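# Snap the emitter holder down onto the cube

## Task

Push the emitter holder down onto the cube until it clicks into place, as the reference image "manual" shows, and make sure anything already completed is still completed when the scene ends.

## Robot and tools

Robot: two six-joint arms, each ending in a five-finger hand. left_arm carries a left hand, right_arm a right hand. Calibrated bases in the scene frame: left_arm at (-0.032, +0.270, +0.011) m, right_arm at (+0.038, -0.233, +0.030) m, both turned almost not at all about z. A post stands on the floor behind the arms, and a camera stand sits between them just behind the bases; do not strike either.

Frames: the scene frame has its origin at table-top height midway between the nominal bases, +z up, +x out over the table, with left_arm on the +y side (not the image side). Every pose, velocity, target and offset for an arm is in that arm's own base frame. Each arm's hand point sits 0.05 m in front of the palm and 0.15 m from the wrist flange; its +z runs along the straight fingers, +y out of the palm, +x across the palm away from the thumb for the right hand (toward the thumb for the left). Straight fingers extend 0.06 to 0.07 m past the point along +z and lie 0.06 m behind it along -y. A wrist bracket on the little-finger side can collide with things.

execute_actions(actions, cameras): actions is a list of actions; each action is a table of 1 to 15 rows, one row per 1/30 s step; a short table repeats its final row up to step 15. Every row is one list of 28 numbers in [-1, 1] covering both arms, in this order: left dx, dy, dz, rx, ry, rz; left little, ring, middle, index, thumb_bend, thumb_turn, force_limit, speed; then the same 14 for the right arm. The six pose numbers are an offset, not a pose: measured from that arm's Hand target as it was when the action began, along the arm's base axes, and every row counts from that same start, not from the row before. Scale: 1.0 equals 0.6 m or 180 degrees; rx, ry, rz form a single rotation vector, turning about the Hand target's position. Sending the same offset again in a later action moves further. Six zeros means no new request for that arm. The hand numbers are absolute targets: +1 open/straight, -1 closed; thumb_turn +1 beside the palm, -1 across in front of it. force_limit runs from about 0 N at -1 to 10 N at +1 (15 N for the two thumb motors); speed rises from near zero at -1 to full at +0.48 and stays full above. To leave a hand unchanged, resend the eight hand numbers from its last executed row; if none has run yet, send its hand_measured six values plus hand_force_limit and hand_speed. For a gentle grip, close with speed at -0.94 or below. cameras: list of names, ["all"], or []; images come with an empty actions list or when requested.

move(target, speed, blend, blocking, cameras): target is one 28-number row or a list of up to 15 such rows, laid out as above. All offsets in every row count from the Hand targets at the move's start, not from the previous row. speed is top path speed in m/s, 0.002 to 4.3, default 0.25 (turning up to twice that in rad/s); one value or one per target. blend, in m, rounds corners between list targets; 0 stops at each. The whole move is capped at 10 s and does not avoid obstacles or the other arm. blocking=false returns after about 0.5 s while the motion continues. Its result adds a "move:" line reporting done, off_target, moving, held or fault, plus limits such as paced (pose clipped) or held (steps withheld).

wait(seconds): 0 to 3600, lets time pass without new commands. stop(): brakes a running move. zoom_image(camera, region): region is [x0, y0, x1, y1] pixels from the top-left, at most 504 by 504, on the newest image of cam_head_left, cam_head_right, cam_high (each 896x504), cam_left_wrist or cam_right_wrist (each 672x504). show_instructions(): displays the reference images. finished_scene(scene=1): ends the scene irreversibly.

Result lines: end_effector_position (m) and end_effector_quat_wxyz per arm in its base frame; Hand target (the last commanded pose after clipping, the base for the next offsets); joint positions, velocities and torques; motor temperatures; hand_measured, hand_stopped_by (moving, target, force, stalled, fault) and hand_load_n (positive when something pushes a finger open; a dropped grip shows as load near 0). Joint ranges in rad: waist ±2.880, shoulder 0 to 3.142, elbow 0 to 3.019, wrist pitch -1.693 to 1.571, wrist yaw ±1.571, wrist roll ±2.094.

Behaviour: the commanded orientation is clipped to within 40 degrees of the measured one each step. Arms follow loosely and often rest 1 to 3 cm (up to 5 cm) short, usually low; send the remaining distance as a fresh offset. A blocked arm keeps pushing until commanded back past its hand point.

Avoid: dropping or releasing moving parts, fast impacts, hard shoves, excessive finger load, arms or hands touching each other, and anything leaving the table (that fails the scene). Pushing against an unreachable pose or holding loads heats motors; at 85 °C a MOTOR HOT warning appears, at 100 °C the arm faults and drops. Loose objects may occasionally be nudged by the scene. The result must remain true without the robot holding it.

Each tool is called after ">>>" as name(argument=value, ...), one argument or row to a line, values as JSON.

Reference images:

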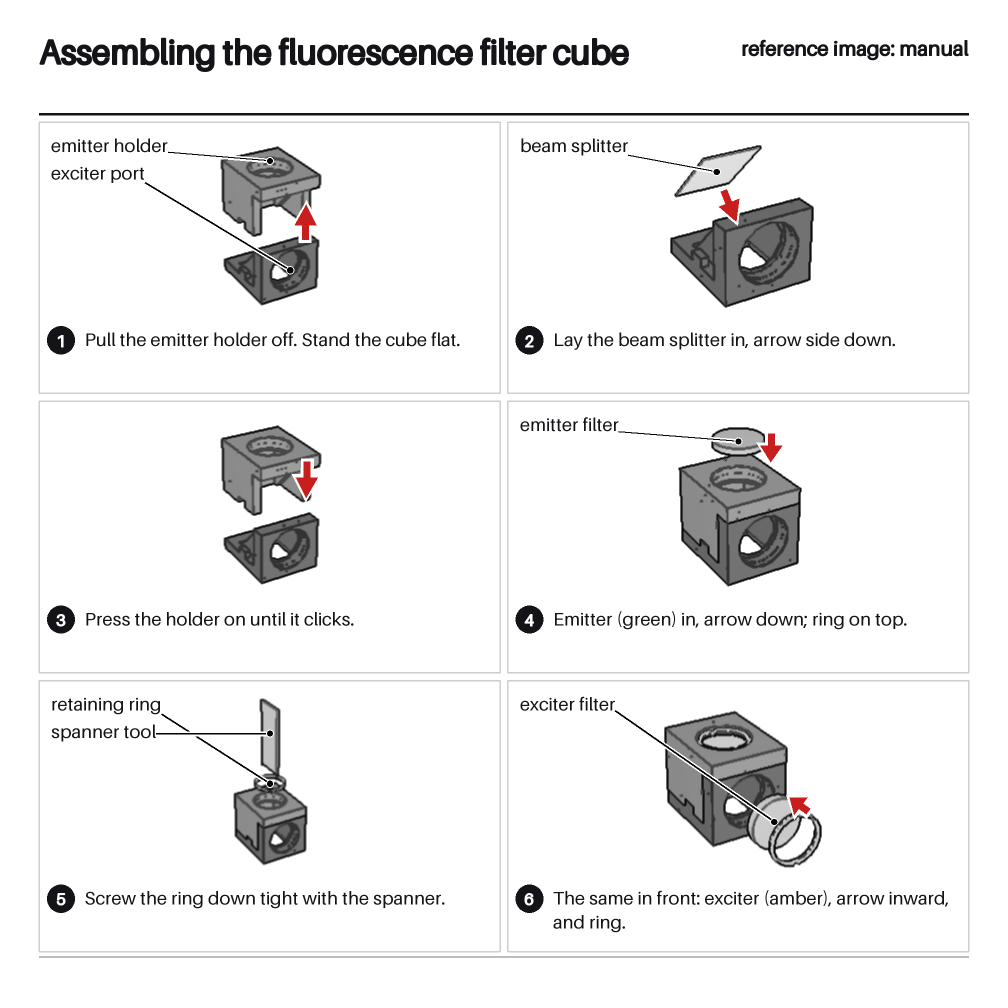

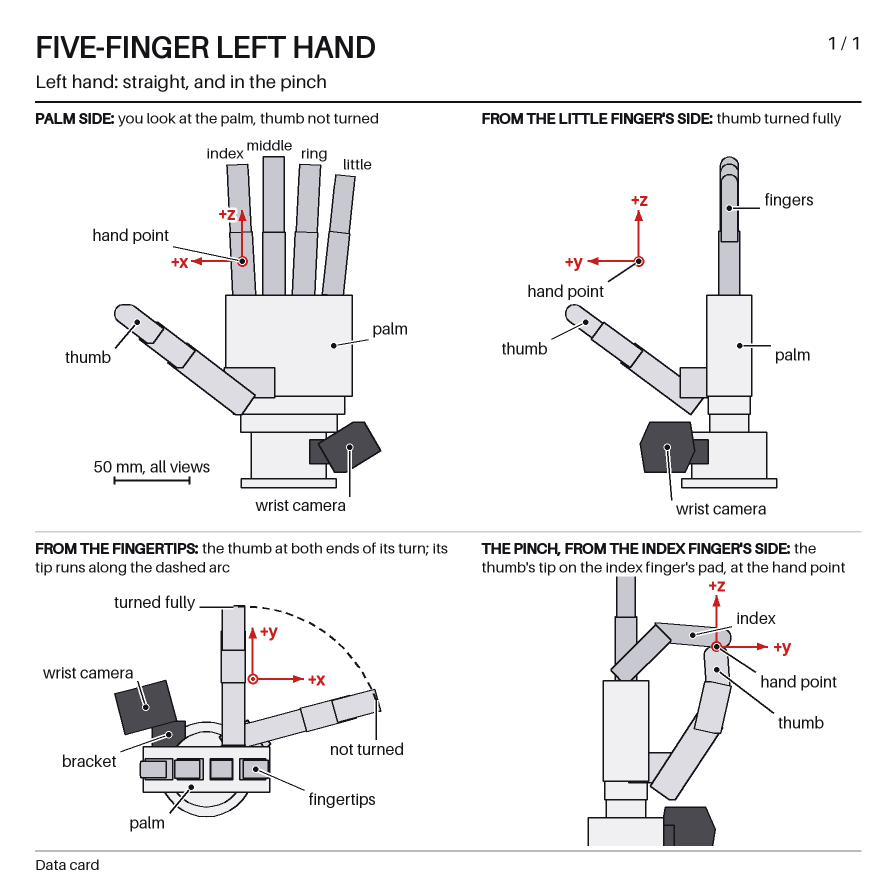

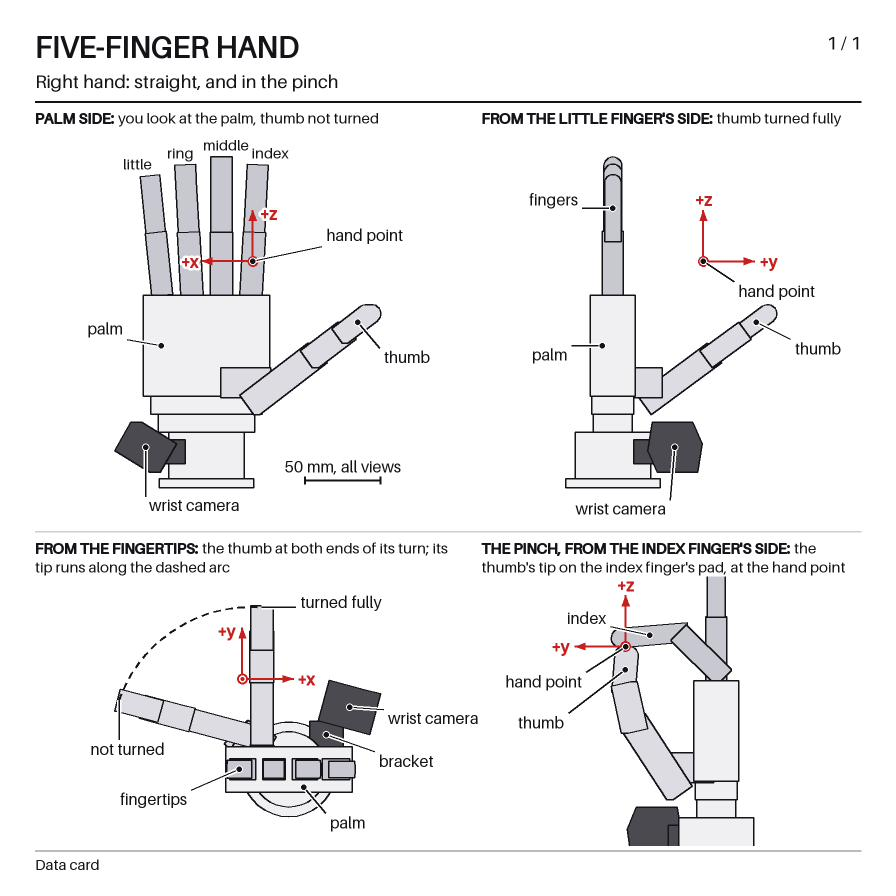

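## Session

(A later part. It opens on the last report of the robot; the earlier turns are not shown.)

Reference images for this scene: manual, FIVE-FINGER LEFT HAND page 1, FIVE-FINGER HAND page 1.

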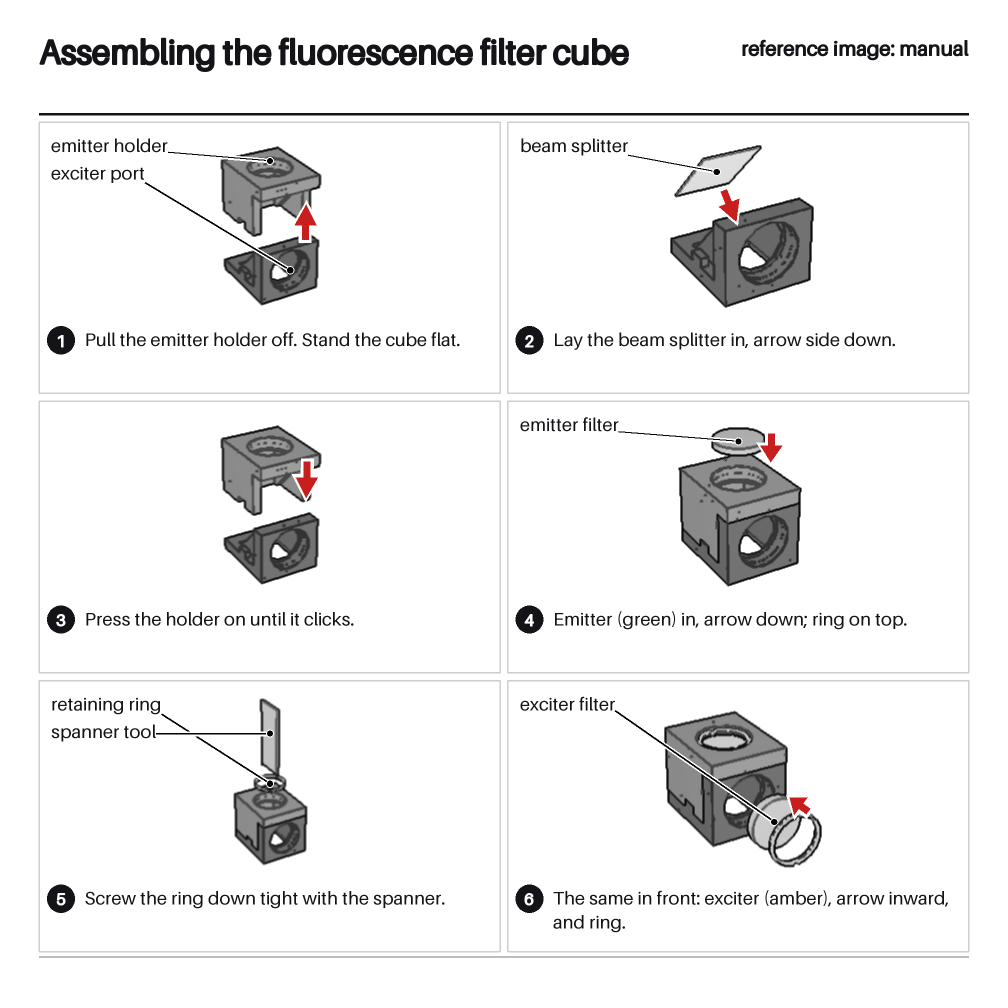

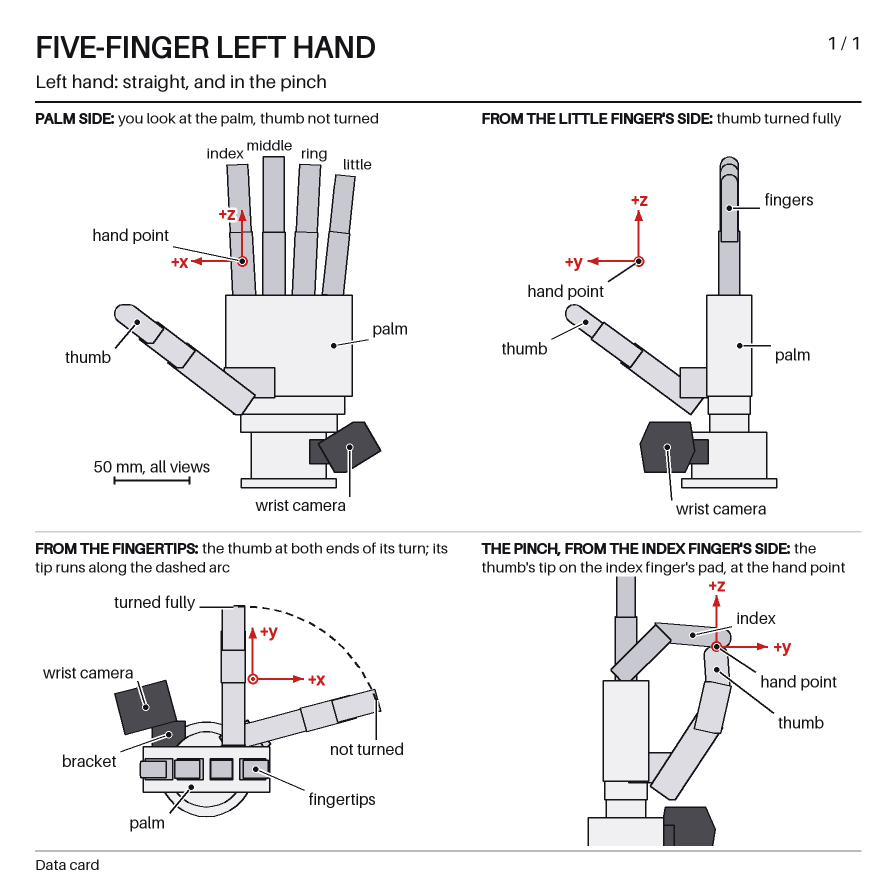

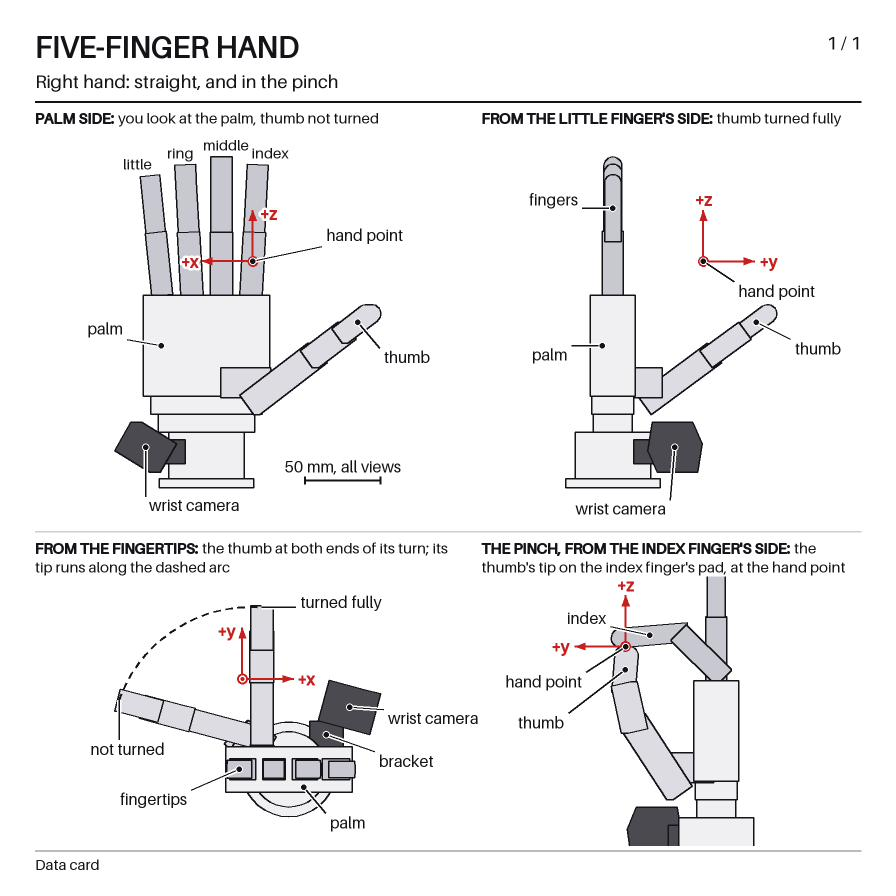

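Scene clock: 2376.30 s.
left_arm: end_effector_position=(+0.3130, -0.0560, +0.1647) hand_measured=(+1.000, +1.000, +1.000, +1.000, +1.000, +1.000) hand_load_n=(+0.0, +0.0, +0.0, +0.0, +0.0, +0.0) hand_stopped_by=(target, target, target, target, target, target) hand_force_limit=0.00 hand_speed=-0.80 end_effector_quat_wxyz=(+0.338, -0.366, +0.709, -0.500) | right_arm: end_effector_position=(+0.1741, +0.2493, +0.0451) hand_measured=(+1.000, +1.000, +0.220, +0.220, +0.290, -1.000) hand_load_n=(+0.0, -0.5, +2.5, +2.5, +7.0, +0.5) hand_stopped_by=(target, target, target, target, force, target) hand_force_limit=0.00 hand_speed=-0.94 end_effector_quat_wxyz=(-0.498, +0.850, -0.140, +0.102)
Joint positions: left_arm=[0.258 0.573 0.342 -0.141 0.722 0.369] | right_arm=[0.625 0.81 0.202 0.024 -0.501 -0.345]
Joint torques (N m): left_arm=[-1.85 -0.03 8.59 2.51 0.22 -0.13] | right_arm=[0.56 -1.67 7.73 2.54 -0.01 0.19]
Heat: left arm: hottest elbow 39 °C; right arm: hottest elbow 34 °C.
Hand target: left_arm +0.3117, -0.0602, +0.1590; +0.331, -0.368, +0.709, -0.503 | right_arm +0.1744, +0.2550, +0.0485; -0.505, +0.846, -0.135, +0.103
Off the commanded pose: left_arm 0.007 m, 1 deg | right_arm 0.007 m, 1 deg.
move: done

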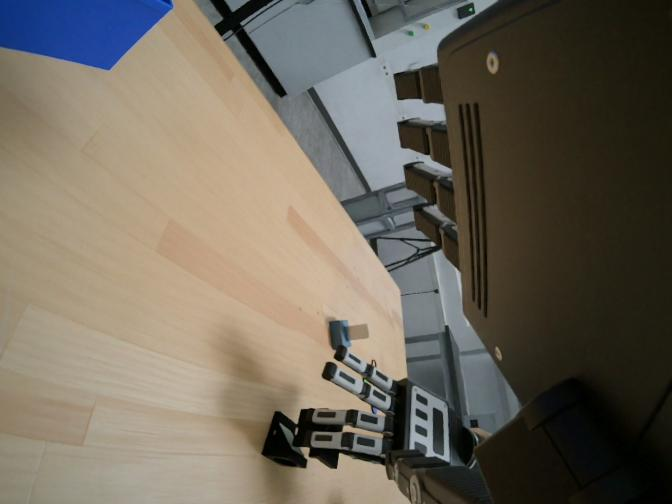

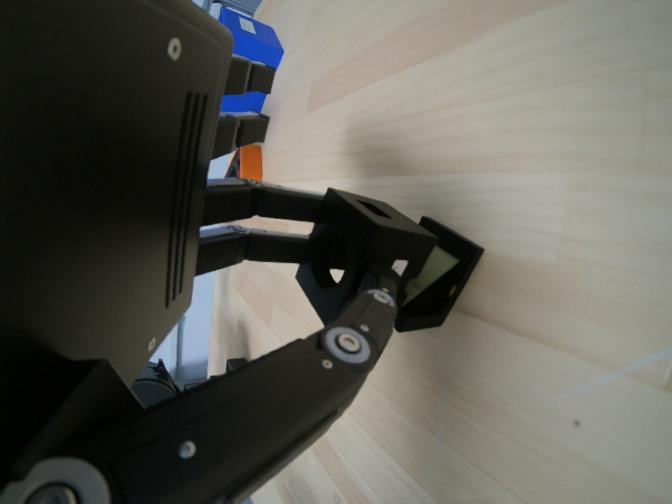

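>>> move(
  target=[
    [0,0,0,0,0,0,1,1,1,1,1,1,0,-0.8,0.0183,-0.026,0.035,0,0,0.0044,1,1,0.22,0.22,0.1,-1,0.0,-0.94],
    [0,0,0,0,0,0,1,1,1,1,1,1,0,-0.8,-0.0007,-0.0026,0,0,0,0.0044,1,1,0.22,0.22,0.1,-1,0.0,-0.94],
  ],
  speed=[0.15,0.08],
  cameras=["cam_left_wrist","cam_right_wrist"],
)

>>> zoom_image(
  camera="cam_right_wrist",
  region=[390, 280, 440, 330],
)

>>> zoom_image(
  camera="cam_left_wrist",
  region=[284, 430, 334, 480],
)

Scene clock: 2425.27 s.
left_arm: end_effector_position=(+0.3130, -0.0560, +0.1647) hand_measured=(+1.000, +1.000, +1.000, +1.000, +1.000, +1.000) hand_load_n=(+0.0, +0.0, +0.0, +0.0, +0.0, -0.5) hand_stopped_by=(target, target, target, target, target, target) hand_force_limit=0.00 hand_speed=-0.80 end_effector_quat_wxyz=(+0.338, -0.366, +0.709, -0.500) | right_arm: end_effector_position=(+0.1733, +0.2471, +0.0444) hand_measured=(+1.000, +1.000, +0.220, +0.220, +0.290, -1.000) hand_load_n=(+0.0, -0.5, +3.0, +2.5, +7.0, +0.5) hand_stopped_by=(target, target, target, target, force, target) hand_force_limit=0.00 hand_speed=-0.94 end_effector_quat_wxyz=(-0.498, +0.851, -0.135, +0.098)
Joint positions: left_arm=[0.258 0.573 0.342 -0.141 0.722 0.369] | right_arm=[0.61 0.81 0.202 0.014 -0.524 -0.362]
Joint torques (N m): left_arm=[-1.73 -0.09 8.55 2.61 0.2 -0.12] | right_arm=[0.5 -1.79 7.86 2.55 -0.03 0.2]
Heat: left arm: hottest elbow 39 °C; right arm: hottest elbow 36 °C.
Hand target: left_arm +0.3117, -0.0602, +0.1590; +0.331, -0.368, +0.709, -0.503 | right_arm +0.1740, +0.2535, +0.0486; -0.506, +0.847, -0.129, +0.100
Off the commanded pose: left_arm 0.007 m, 1 deg | right_arm 0.008 m, 1 deg.
move: done

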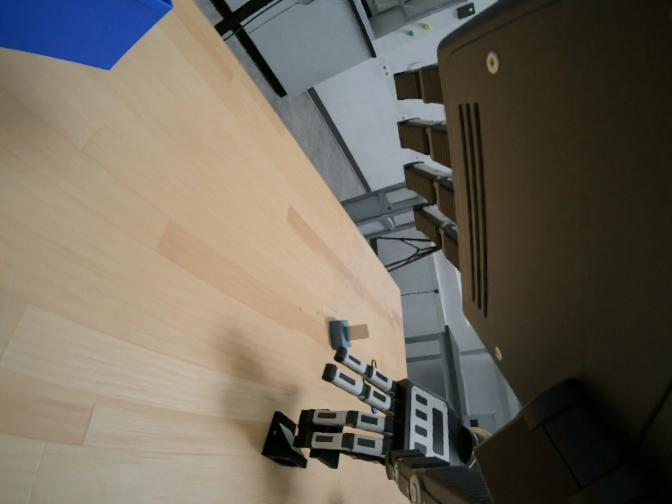

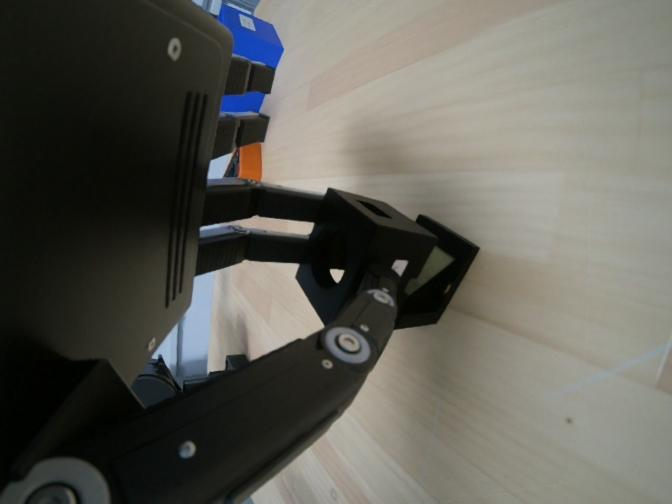

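Scaled by 10.080 from the camera's image (finer frame: 960x720).

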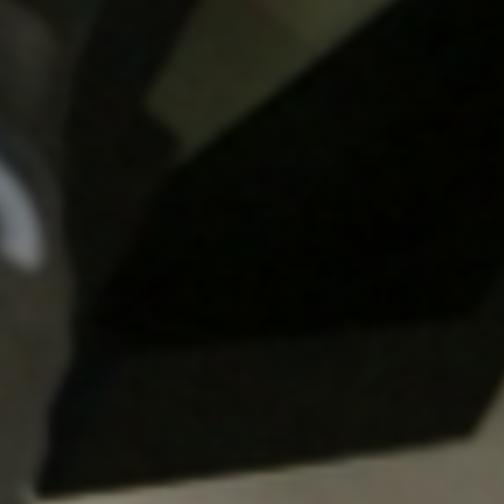

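Scaled by 10.080 from the camera's image (finer frame: 960x720).

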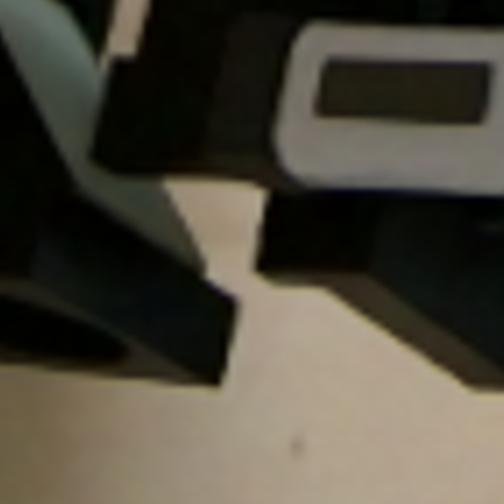

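>>> move(
  target=[
    [0,0,0,0,0,0,1,1,1,1,1,1,0,-0.8,0.0195,-0.0215,0.035,0,0,0.0,1,1,0.22,0.22,0.1,-1,0.0,-0.94],
    [0,0,0,0,0,0,1,1,1,1,1,1,0,-0.8,0.0004,0.0016,0,0,0,0.0,1,1,0.22,0.22,0.1,-1,0.0,-0.94],
  ],
  speed=[0.15,0.08],
  cameras=["cam_left_wrist","cam_right_wrist"],
)

>>> zoom_image(
  camera="cam_right_wrist",
  region=[390, 280, 440, 330],
)

>>> zoom_image(
  camera="cam_left_wrist",
  region=[284, 430, 334, 480],
)

Scene clock: 2435.87 s.
left_arm: end_effector_position=(+0.3130, -0.0560, +0.1647) hand_measured=(+1.000, +1.000, +1.000, +1.000, +1.000, +1.000) hand_load_n=(+0.0, +0.0, +0.0, +0.0, +0.0, +0.0) hand_stopped_by=(target, target, target, target, target, target) hand_force_limit=0.00 hand_speed=-0.80 end_effector_quat_wxyz=(+0.338, -0.366, +0.709, -0.500) | right_arm: end_effector_position=(+0.1732, +0.2477, +0.0438) hand_measured=(+1.000, +1.000, +0.220, +0.220, +0.290, -1.000) hand_load_n=(+0.0, -0.5, +3.0, +2.5, +7.0, +0.5) hand_stopped_by=(target, target, target, target, force, target) hand_force_limit=0.00 hand_speed=-0.94 end_effector_quat_wxyz=(-0.498, +0.851, -0.136, +0.098)
Joint positions: left_arm=[0.258 0.573 0.342 -0.141 0.722 0.369] | right_arm=[0.614 0.814 0.202 0.018 -0.521 -0.36]
Joint torques (N m): left_arm=[-1.67 -0.09 8.64 2.56 0.21 -0.12] | right_arm=[0.56 -1.96 7.92 2.51 -0.03 0.18]
Heat: left arm: hottest elbow 39 °C; right arm: hottest elbow 36 °C.
Hand target: left_arm +0.3117, -0.0602, +0.1590; +0.331, -0.368, +0.709, -0.503 | right_arm +0.1742, +0.2544, +0.0485; -0.506, +0.847, -0.129, +0.100
Off the commanded pose: left_arm 0.007 m, 1 deg | right_arm 0.008 m, 1 deg.
move: done

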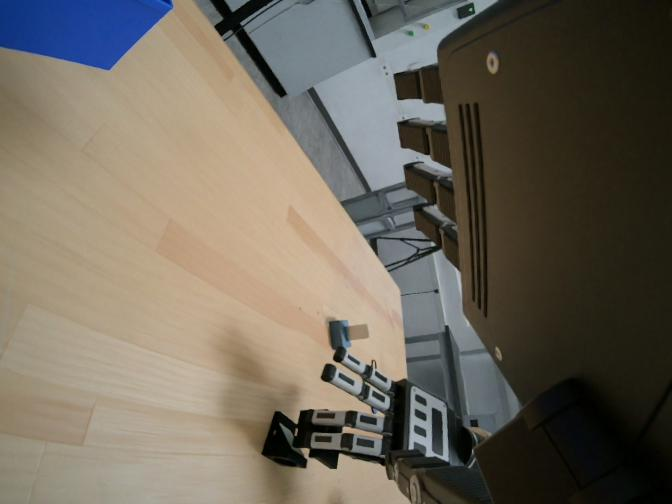

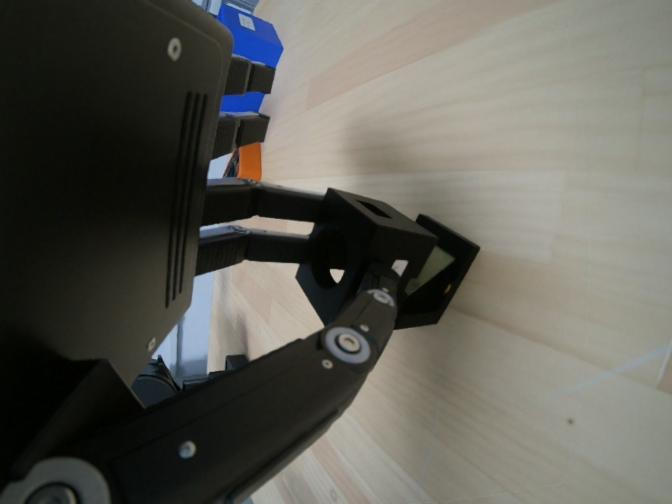

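Scaled by 10.080 from the camera's image (finer frame: 960x720).

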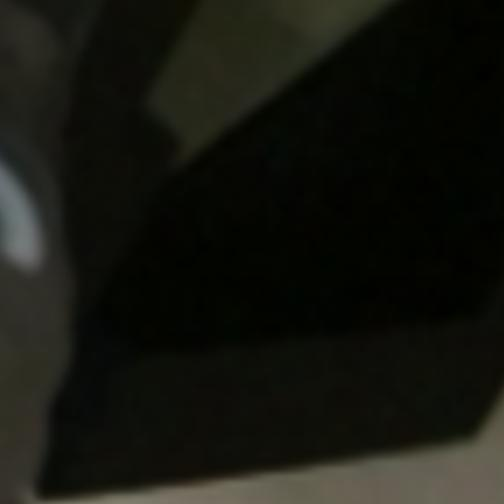

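Scaled by 10.080 from the camera's image (finer frame: 960x720).

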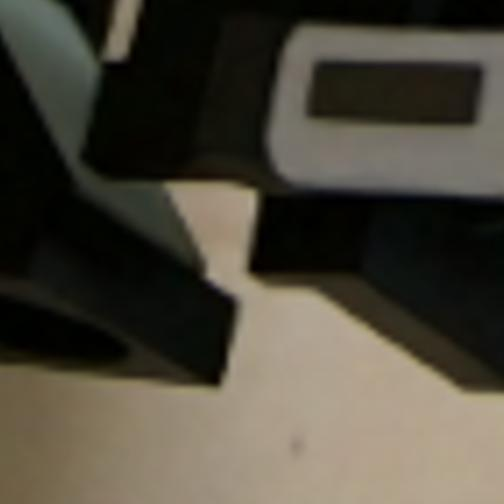

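>>> move(
  target=[0,0,0,0,0,0,1,1,1,1,1,1,0,-0.8,0,0,-0.009,0,0,0,1,1,0.22,0.22,0.1,-1,0.0,-0.94],
  speed=[0.05],
  cameras=["cam_left_wrist","cam_right_wrist"],
)

>>> zoom_image(
  camera="cam_left_wrist",
  region=[284, 430, 334, 480],
)

Scene clock: 2438.70 s.
left_arm: end_effector_position=(+0.3130, -0.0560, +0.1647) hand_measured=(+1.000, +1.000, +1.000, +1.000, +1.000, +1.000) hand_load_n=(+0.0, +0.0, +0.0, +0.0, +0.0, +0.0) hand_stopped_by=(target, target, target, target, target, target) hand_force_limit=0.00 hand_speed=-0.80 end_effector_quat_wxyz=(+0.338, -0.366, +0.709, -0.500) | right_arm: end_effector_position=(+0.1744, +0.2486, +0.0398) hand_measured=(+1.000, +1.000, +0.220, +0.220, +0.290, -1.000) hand_load_n=(+0.0, +0.0, +2.5, +2.5, +7.0, +0.5) hand_stopped_by=(target, target, target, target, force, target) hand_force_limit=0.00 hand_speed=-0.94 end_effector_quat_wxyz=(-0.499, +0.850, -0.135, +0.099)
Joint positions: left_arm=[0.258 0.573 0.342 -0.141 0.722 0.369] | right_arm=[0.614 0.838 0.196 0.052 -0.52 -0.359]
Joint torques (N m): left_arm=[-1.55 -0.15 8.5 2.61 0.21 -0.12] | right_arm=[0.67 -2.08 7.53 2.55 -0.03 0.19]
Heat: left arm: hottest elbow 39 °C; right arm: hottest elbow 36 °C.
Hand target: left_arm +0.3117, -0.0602, +0.1590; +0.331, -0.368, +0.709, -0.503 | right_arm +0.1742, +0.2544, +0.0431; -0.506, +0.847, -0.129, +0.100
Off the commanded pose: left_arm 0.007 m, 1 deg | right_arm 0.007 m, 1 deg.
move: done

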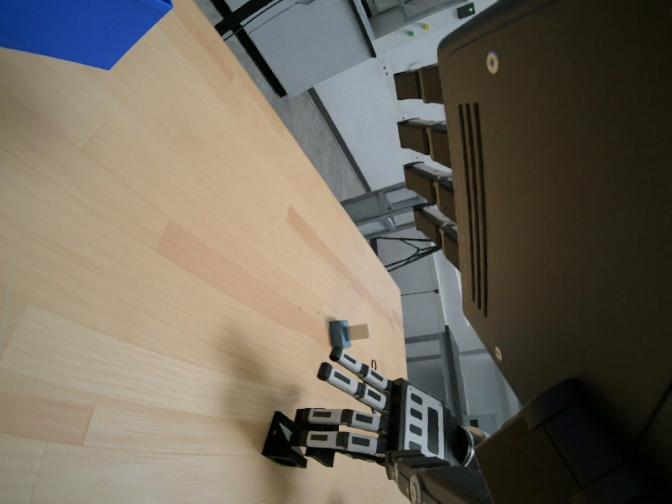

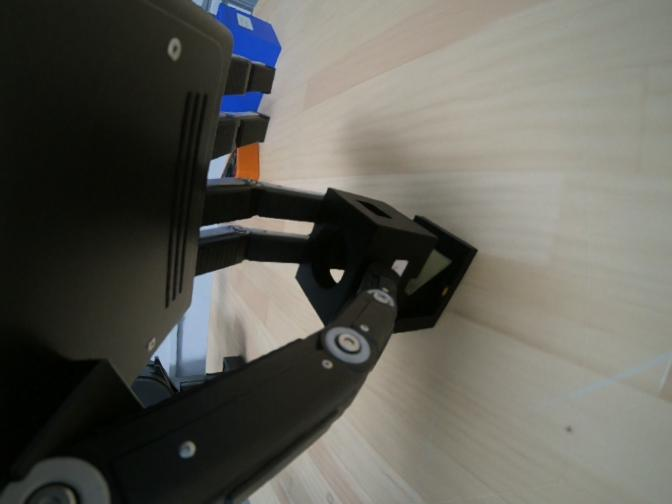

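Scaled by 10.080 from the camera's image (finer frame: 960x720).

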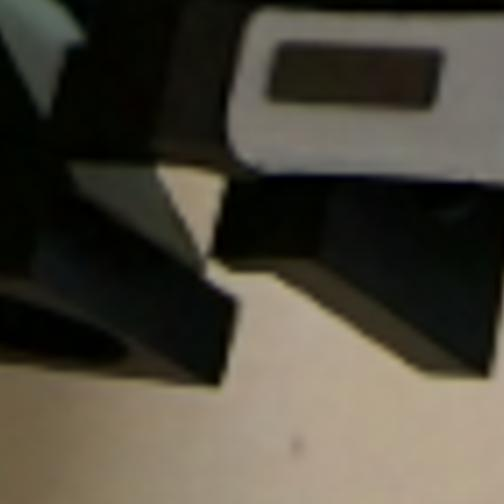

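>>> move(
  target=[
    [0,0,0,0,0,0,1,1,1,1,1,1,0,-0.8,0.0188,-0.022,0.057,0,0,0.0,1,1,0.22,0.22,0.1,-1,0.0,-0.94],
    [0,0,0,0,0,0,1,1,1,1,1,1,0,-0.8,-0.0002,0.0013,0.022,0,0,0.0,1,1,0.22,0.22,0.1,-1,0.0,-0.94],
  ],
  speed=[0.15,0.08],
  cameras=["cam_left_wrist","cam_right_wrist"],
)

>>> zoom_image(
  camera="cam_right_wrist",
  region=[380, 220, 480, 320],
)

>>> zoom_image(
  camera="cam_left_wrist",
  region=[260, 410, 340, 490],
)

Scene clock: 2460.47 s.
left_arm: end_effector_position=(+0.3130, -0.0560, +0.1647) hand_measured=(+1.000, +1.000, +1.000, +1.000, +1.000, +1.000) hand_load_n=(+0.0, +0.0, +0.0, +0.0, +0.0, +0.0) hand_stopped_by=(target, target, target, target, target, target) hand_force_limit=0.00 hand_speed=-0.80 end_effector_quat_wxyz=(+0.338, -0.366, +0.709, -0.500) | right_arm: end_effector_position=(+0.1695, +0.2457, +0.0468) hand_measured=(+1.000, +1.000, +0.220, +0.220, +0.290, -1.000) hand_load_n=(+0.0, +0.0, +2.5, +2.5, +7.0, +0.5) hand_stopped_by=(target, target, target, target, force, target) hand_force_limit=0.00 hand_speed=-0.94 end_effector_quat_wxyz=(-0.495, +0.853, -0.137, +0.095)
Joint positions: left_arm=[0.258 0.573 0.342 -0.141 0.722 0.369] | right_arm=[0.616 0.783 0.207 -0.027 -0.518 -0.358]
Joint torques (N m): left_arm=[-1.79 0.09 8.53 2.51 0.22 -0.11] | right_arm=[0.67 -1.79 8.81 2.47 -0.03 0.2]
Heat: left arm: hottest elbow 39 °C; right arm: hottest elbow 36 °C.
Hand target: left_arm +0.3117, -0.0602, +0.1590; +0.331, -0.368, +0.709, -0.503 | right_arm +0.1740, +0.2551, +0.0562; -0.506, +0.847, -0.129, +0.100
Off the commanded pose: left_arm 0.007 m, 1 deg | right_arm 0.014 m, 2 deg.
move: off_target (right_arm)

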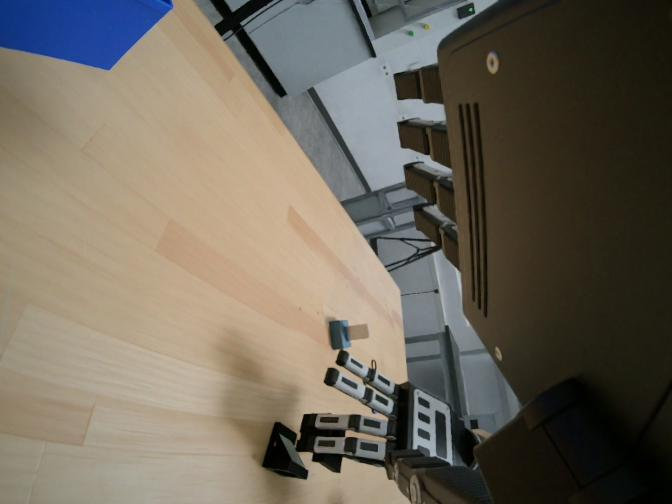

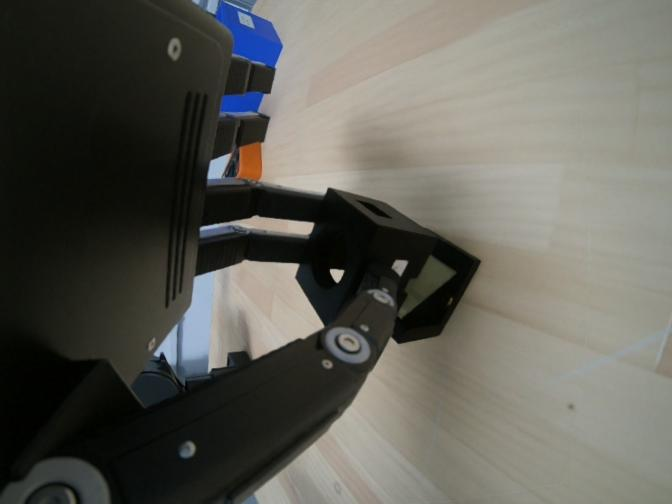

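Scaled by 5.040 from the camera's image (finer frame: 960x720).

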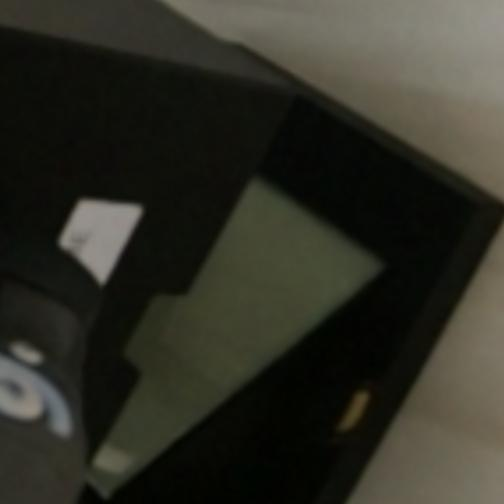

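Scaled by 6.300 from the camera's image (finer frame: 960x720).

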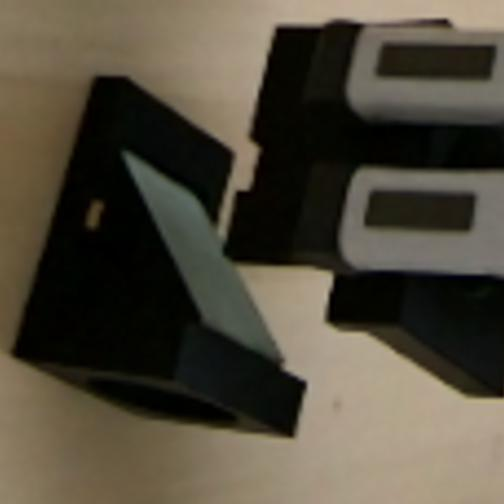

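>>> zoom_image(
  camera="cam_right_wrist",
  region=[380, 270, 460, 350],
)

Scaled by 6.300 from the camera's image (finer frame: 960x720).

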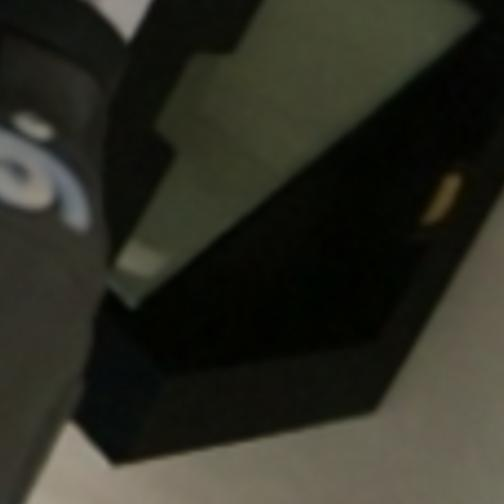

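>>> move(
  target=[
    [0,0,0,0,0,0,1,1,1,1,1,1,0,-0.8,-0.0022,-0.027,0.0657,0,0,0.0067,1,1,0.22,0.22,0.1,-1,0.0,-0.94],
    [0,0,0,0,0,0,1,1,1,1,1,1,0,-0.8,-0.0212,-0.0037,-0.001,0,0,0.0067,1,1,0.22,0.22,0.1,-1,0.0,-0.94],
  ],
  speed=[0.15,0.08],
  cameras=["cam_left_wrist","cam_right_wrist"],
)

>>> zoom_image(
  camera="cam_right_wrist",
  region=[380, 220, 480, 320],
)

>>> zoom_image(
  camera="cam_left_wrist",
  region=[260, 410, 340, 490],
)

Scene clock: 2491.27 s.
left_arm: end_effector_position=(+0.3130, -0.0560, +0.1647) hand_measured=(+1.000, +1.000, +1.000, +1.000, +1.000, +1.000) hand_load_n=(+0.0, +0.0, +0.0, +0.0, +0.0, +0.0) hand_stopped_by=(target, target, target, target, target, target) hand_force_limit=0.00 hand_speed=-0.80 end_effector_quat_wxyz=(+0.338, -0.366, +0.709, -0.500) | right_arm: end_effector_position=(+0.1612, +0.2469, +0.0519) hand_measured=(+1.000, +1.000, +0.220, +0.220, +0.290, -1.000) hand_load_n=(+0.0, +0.0, +3.0, +2.5, +7.5, +0.5) hand_stopped_by=(target, target, target, target, force, target) hand_force_limit=0.00 hand_speed=-0.94 end_effector_quat_wxyz=(-0.499, +0.852, -0.126, +0.093)
Joint positions: left_arm=[0.258 0.573 0.342 -0.141 0.722 0.369] | right_arm=[0.637 0.735 0.202 -0.058 -0.518 -0.358]
Joint torques (N m): left_arm=[-1.67 -0.21 8.61 2.55 0.22 -0.11] | right_arm=[0.67 -1.26 8.08 2.59 -0.02 0.19]
Motor temperatures (°C): left_arm=[26 23 39 27 24 24] | right_arm=[27 25 37 24 25 25]
Heat: left arm: hottest elbow 39 °C; right arm: hottest elbow 37 °C.
Hand target: left_arm +0.3117, -0.0602, +0.1590; +0.331, -0.368, +0.709, -0.503 | right_arm +0.1614, +0.2529, +0.0557; -0.507, +0.848, -0.120, +0.094
Off the commanded pose: left_arm 0.007 m, 1 deg | right_arm 0.007 m, 1 deg.
move: done

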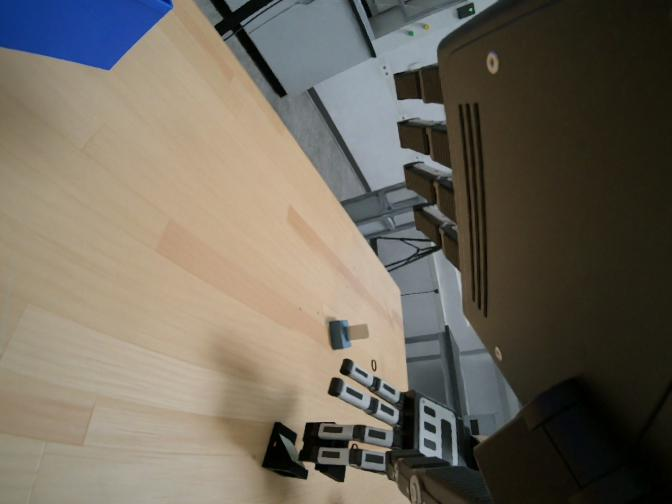

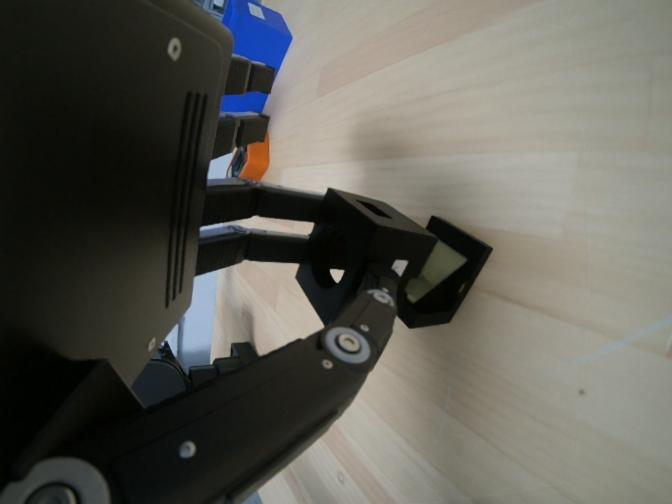

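Scaled by 5.040 from the camera's image (finer frame: 960x720).

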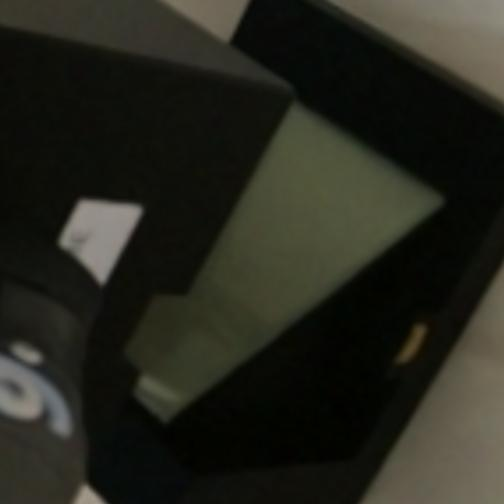

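Scaled by 6.300 from the camera's image (finer frame: 960x720).

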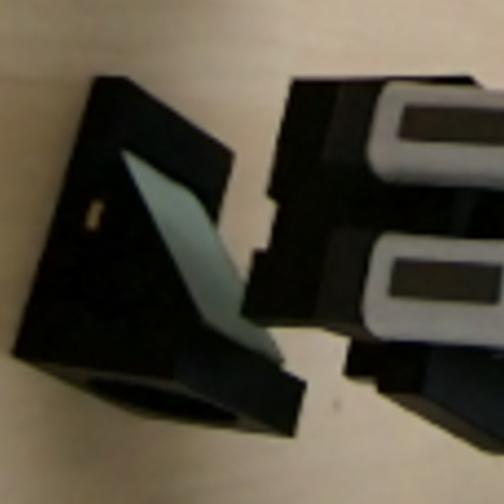

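>>> zoom_image(
  camera="cam_left_wrist",
  region=[284, 440, 334, 490],
)

>>> zoom_image(
  camera="cam_right_wrist",
  region=[390, 275, 440, 325],
)

Scaled by 10.080 from the camera's image (finer frame: 960x720).

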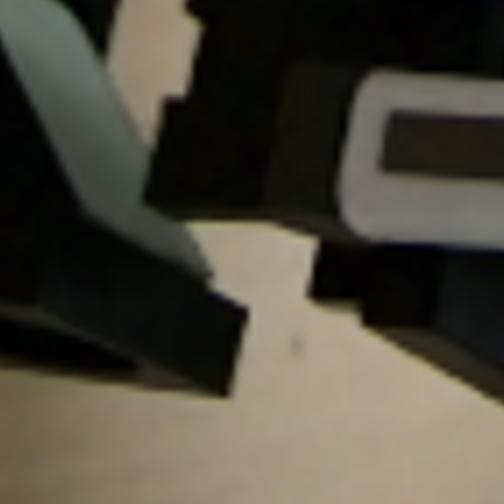

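Scaled by 10.080 from the camera's image (finer frame: 960x720).

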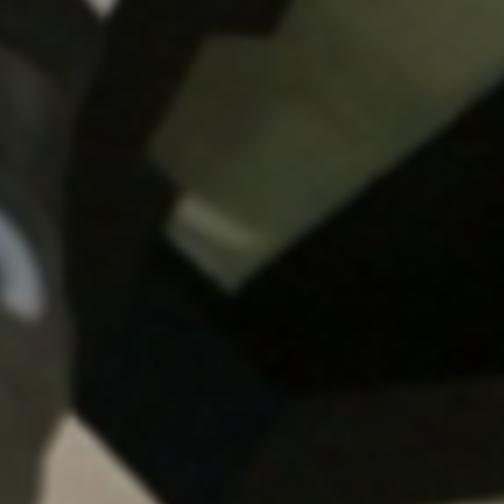

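>>> execute_actions(
  actions=[],
)

Scene clock: 2524.33 s.
left_arm: end_effector_position=(+0.3130, -0.0560, +0.1647) hand_measured=(+1.000, +1.000, +1.000, +1.000, +1.000, +1.000) hand_load_n=(+0.0, +0.0, +0.0, +0.0, +0.0, +0.0) hand_stopped_by=(target, target, target, target, target, target) hand_force_limit=0.00 hand_speed=-0.80 end_effector_quat_wxyz=(+0.338, -0.366, +0.709, -0.500) | right_arm: end_effector_position=(+0.1612, +0.2469, +0.0519) hand_measured=(+1.000, +1.000, +0.220, +0.220, +0.290, -1.000) hand_load_n=(+0.0, +0.0, +2.5, +2.5, +7.0, +0.5) hand_stopped_by=(target, target, target, target, force, target) hand_force_limit=0.00 hand_speed=-0.94 end_effector_quat_wxyz=(-0.500, +0.852, -0.127, +0.093)
Joint positions: left_arm=[0.258 0.573 0.342 -0.141 0.722 0.369] | right_arm=[0.637 0.735 0.202 -0.057 -0.518 -0.358]
Joint velocities: within noise
Joint torques (N m): left_arm=[-1.85 -0.32 8.55 2.48 0.21 -0.12] | right_arm=[0.73 -1.2 8.08 2.52 -0.03 0.19]
Motor temperatures (°C): left_arm=[26 23 39 27 24 24] | right_arm=[27 25 37 24 25 25]
Heat: left arm: hottest elbow 39 °C; right arm: hottest elbow 37 °C.
Hand target: left_arm +0.3117, -0.0602, +0.1590; +0.331, -0.368, +0.709, -0.503 | right_arm +0.1614, +0.2530, +0.0557; -0.507, +0.848, -0.120, +0.095
Off the commanded pose: left_arm 0.007 m, 1 deg | right_arm 0.007 m, 1 deg.

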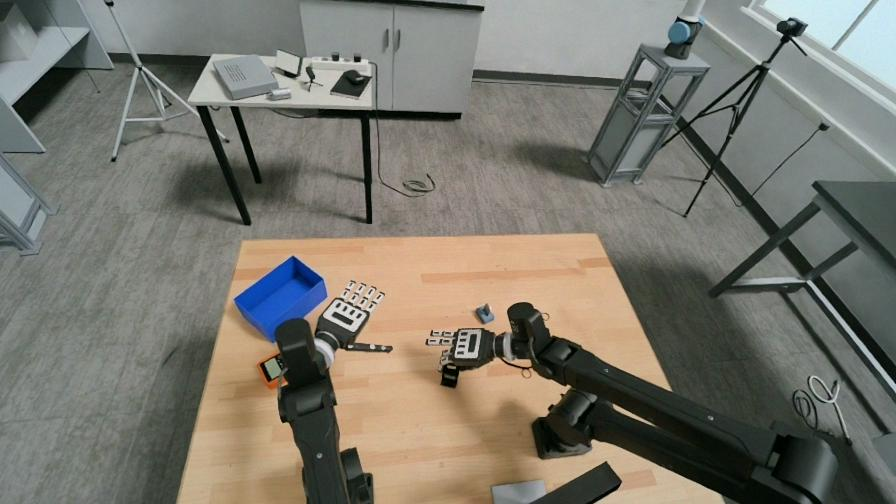

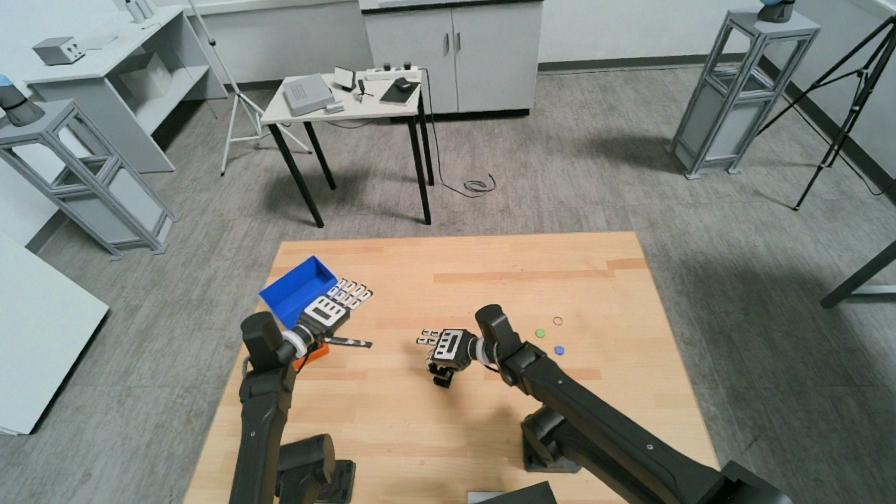

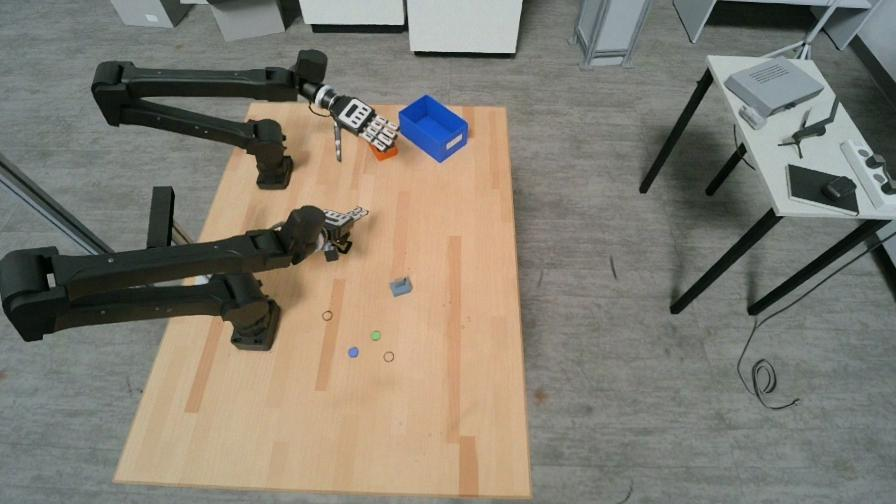

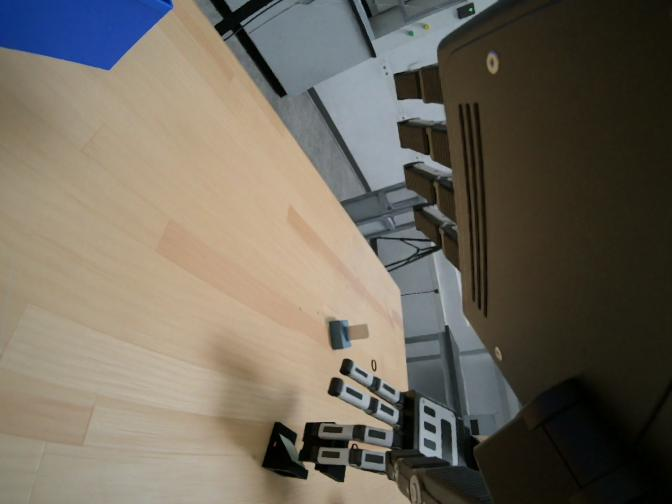

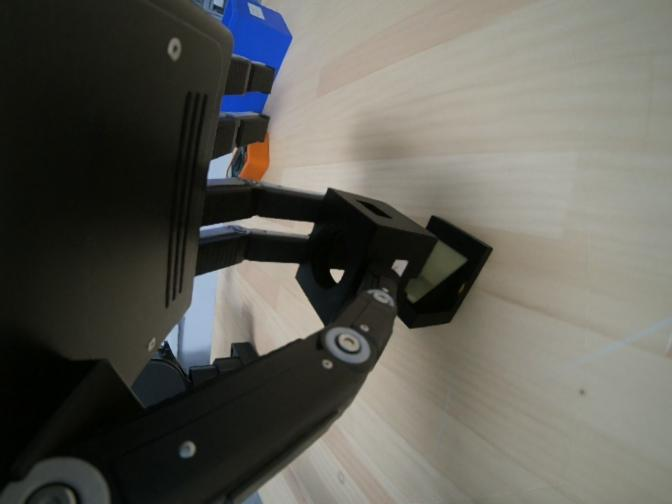

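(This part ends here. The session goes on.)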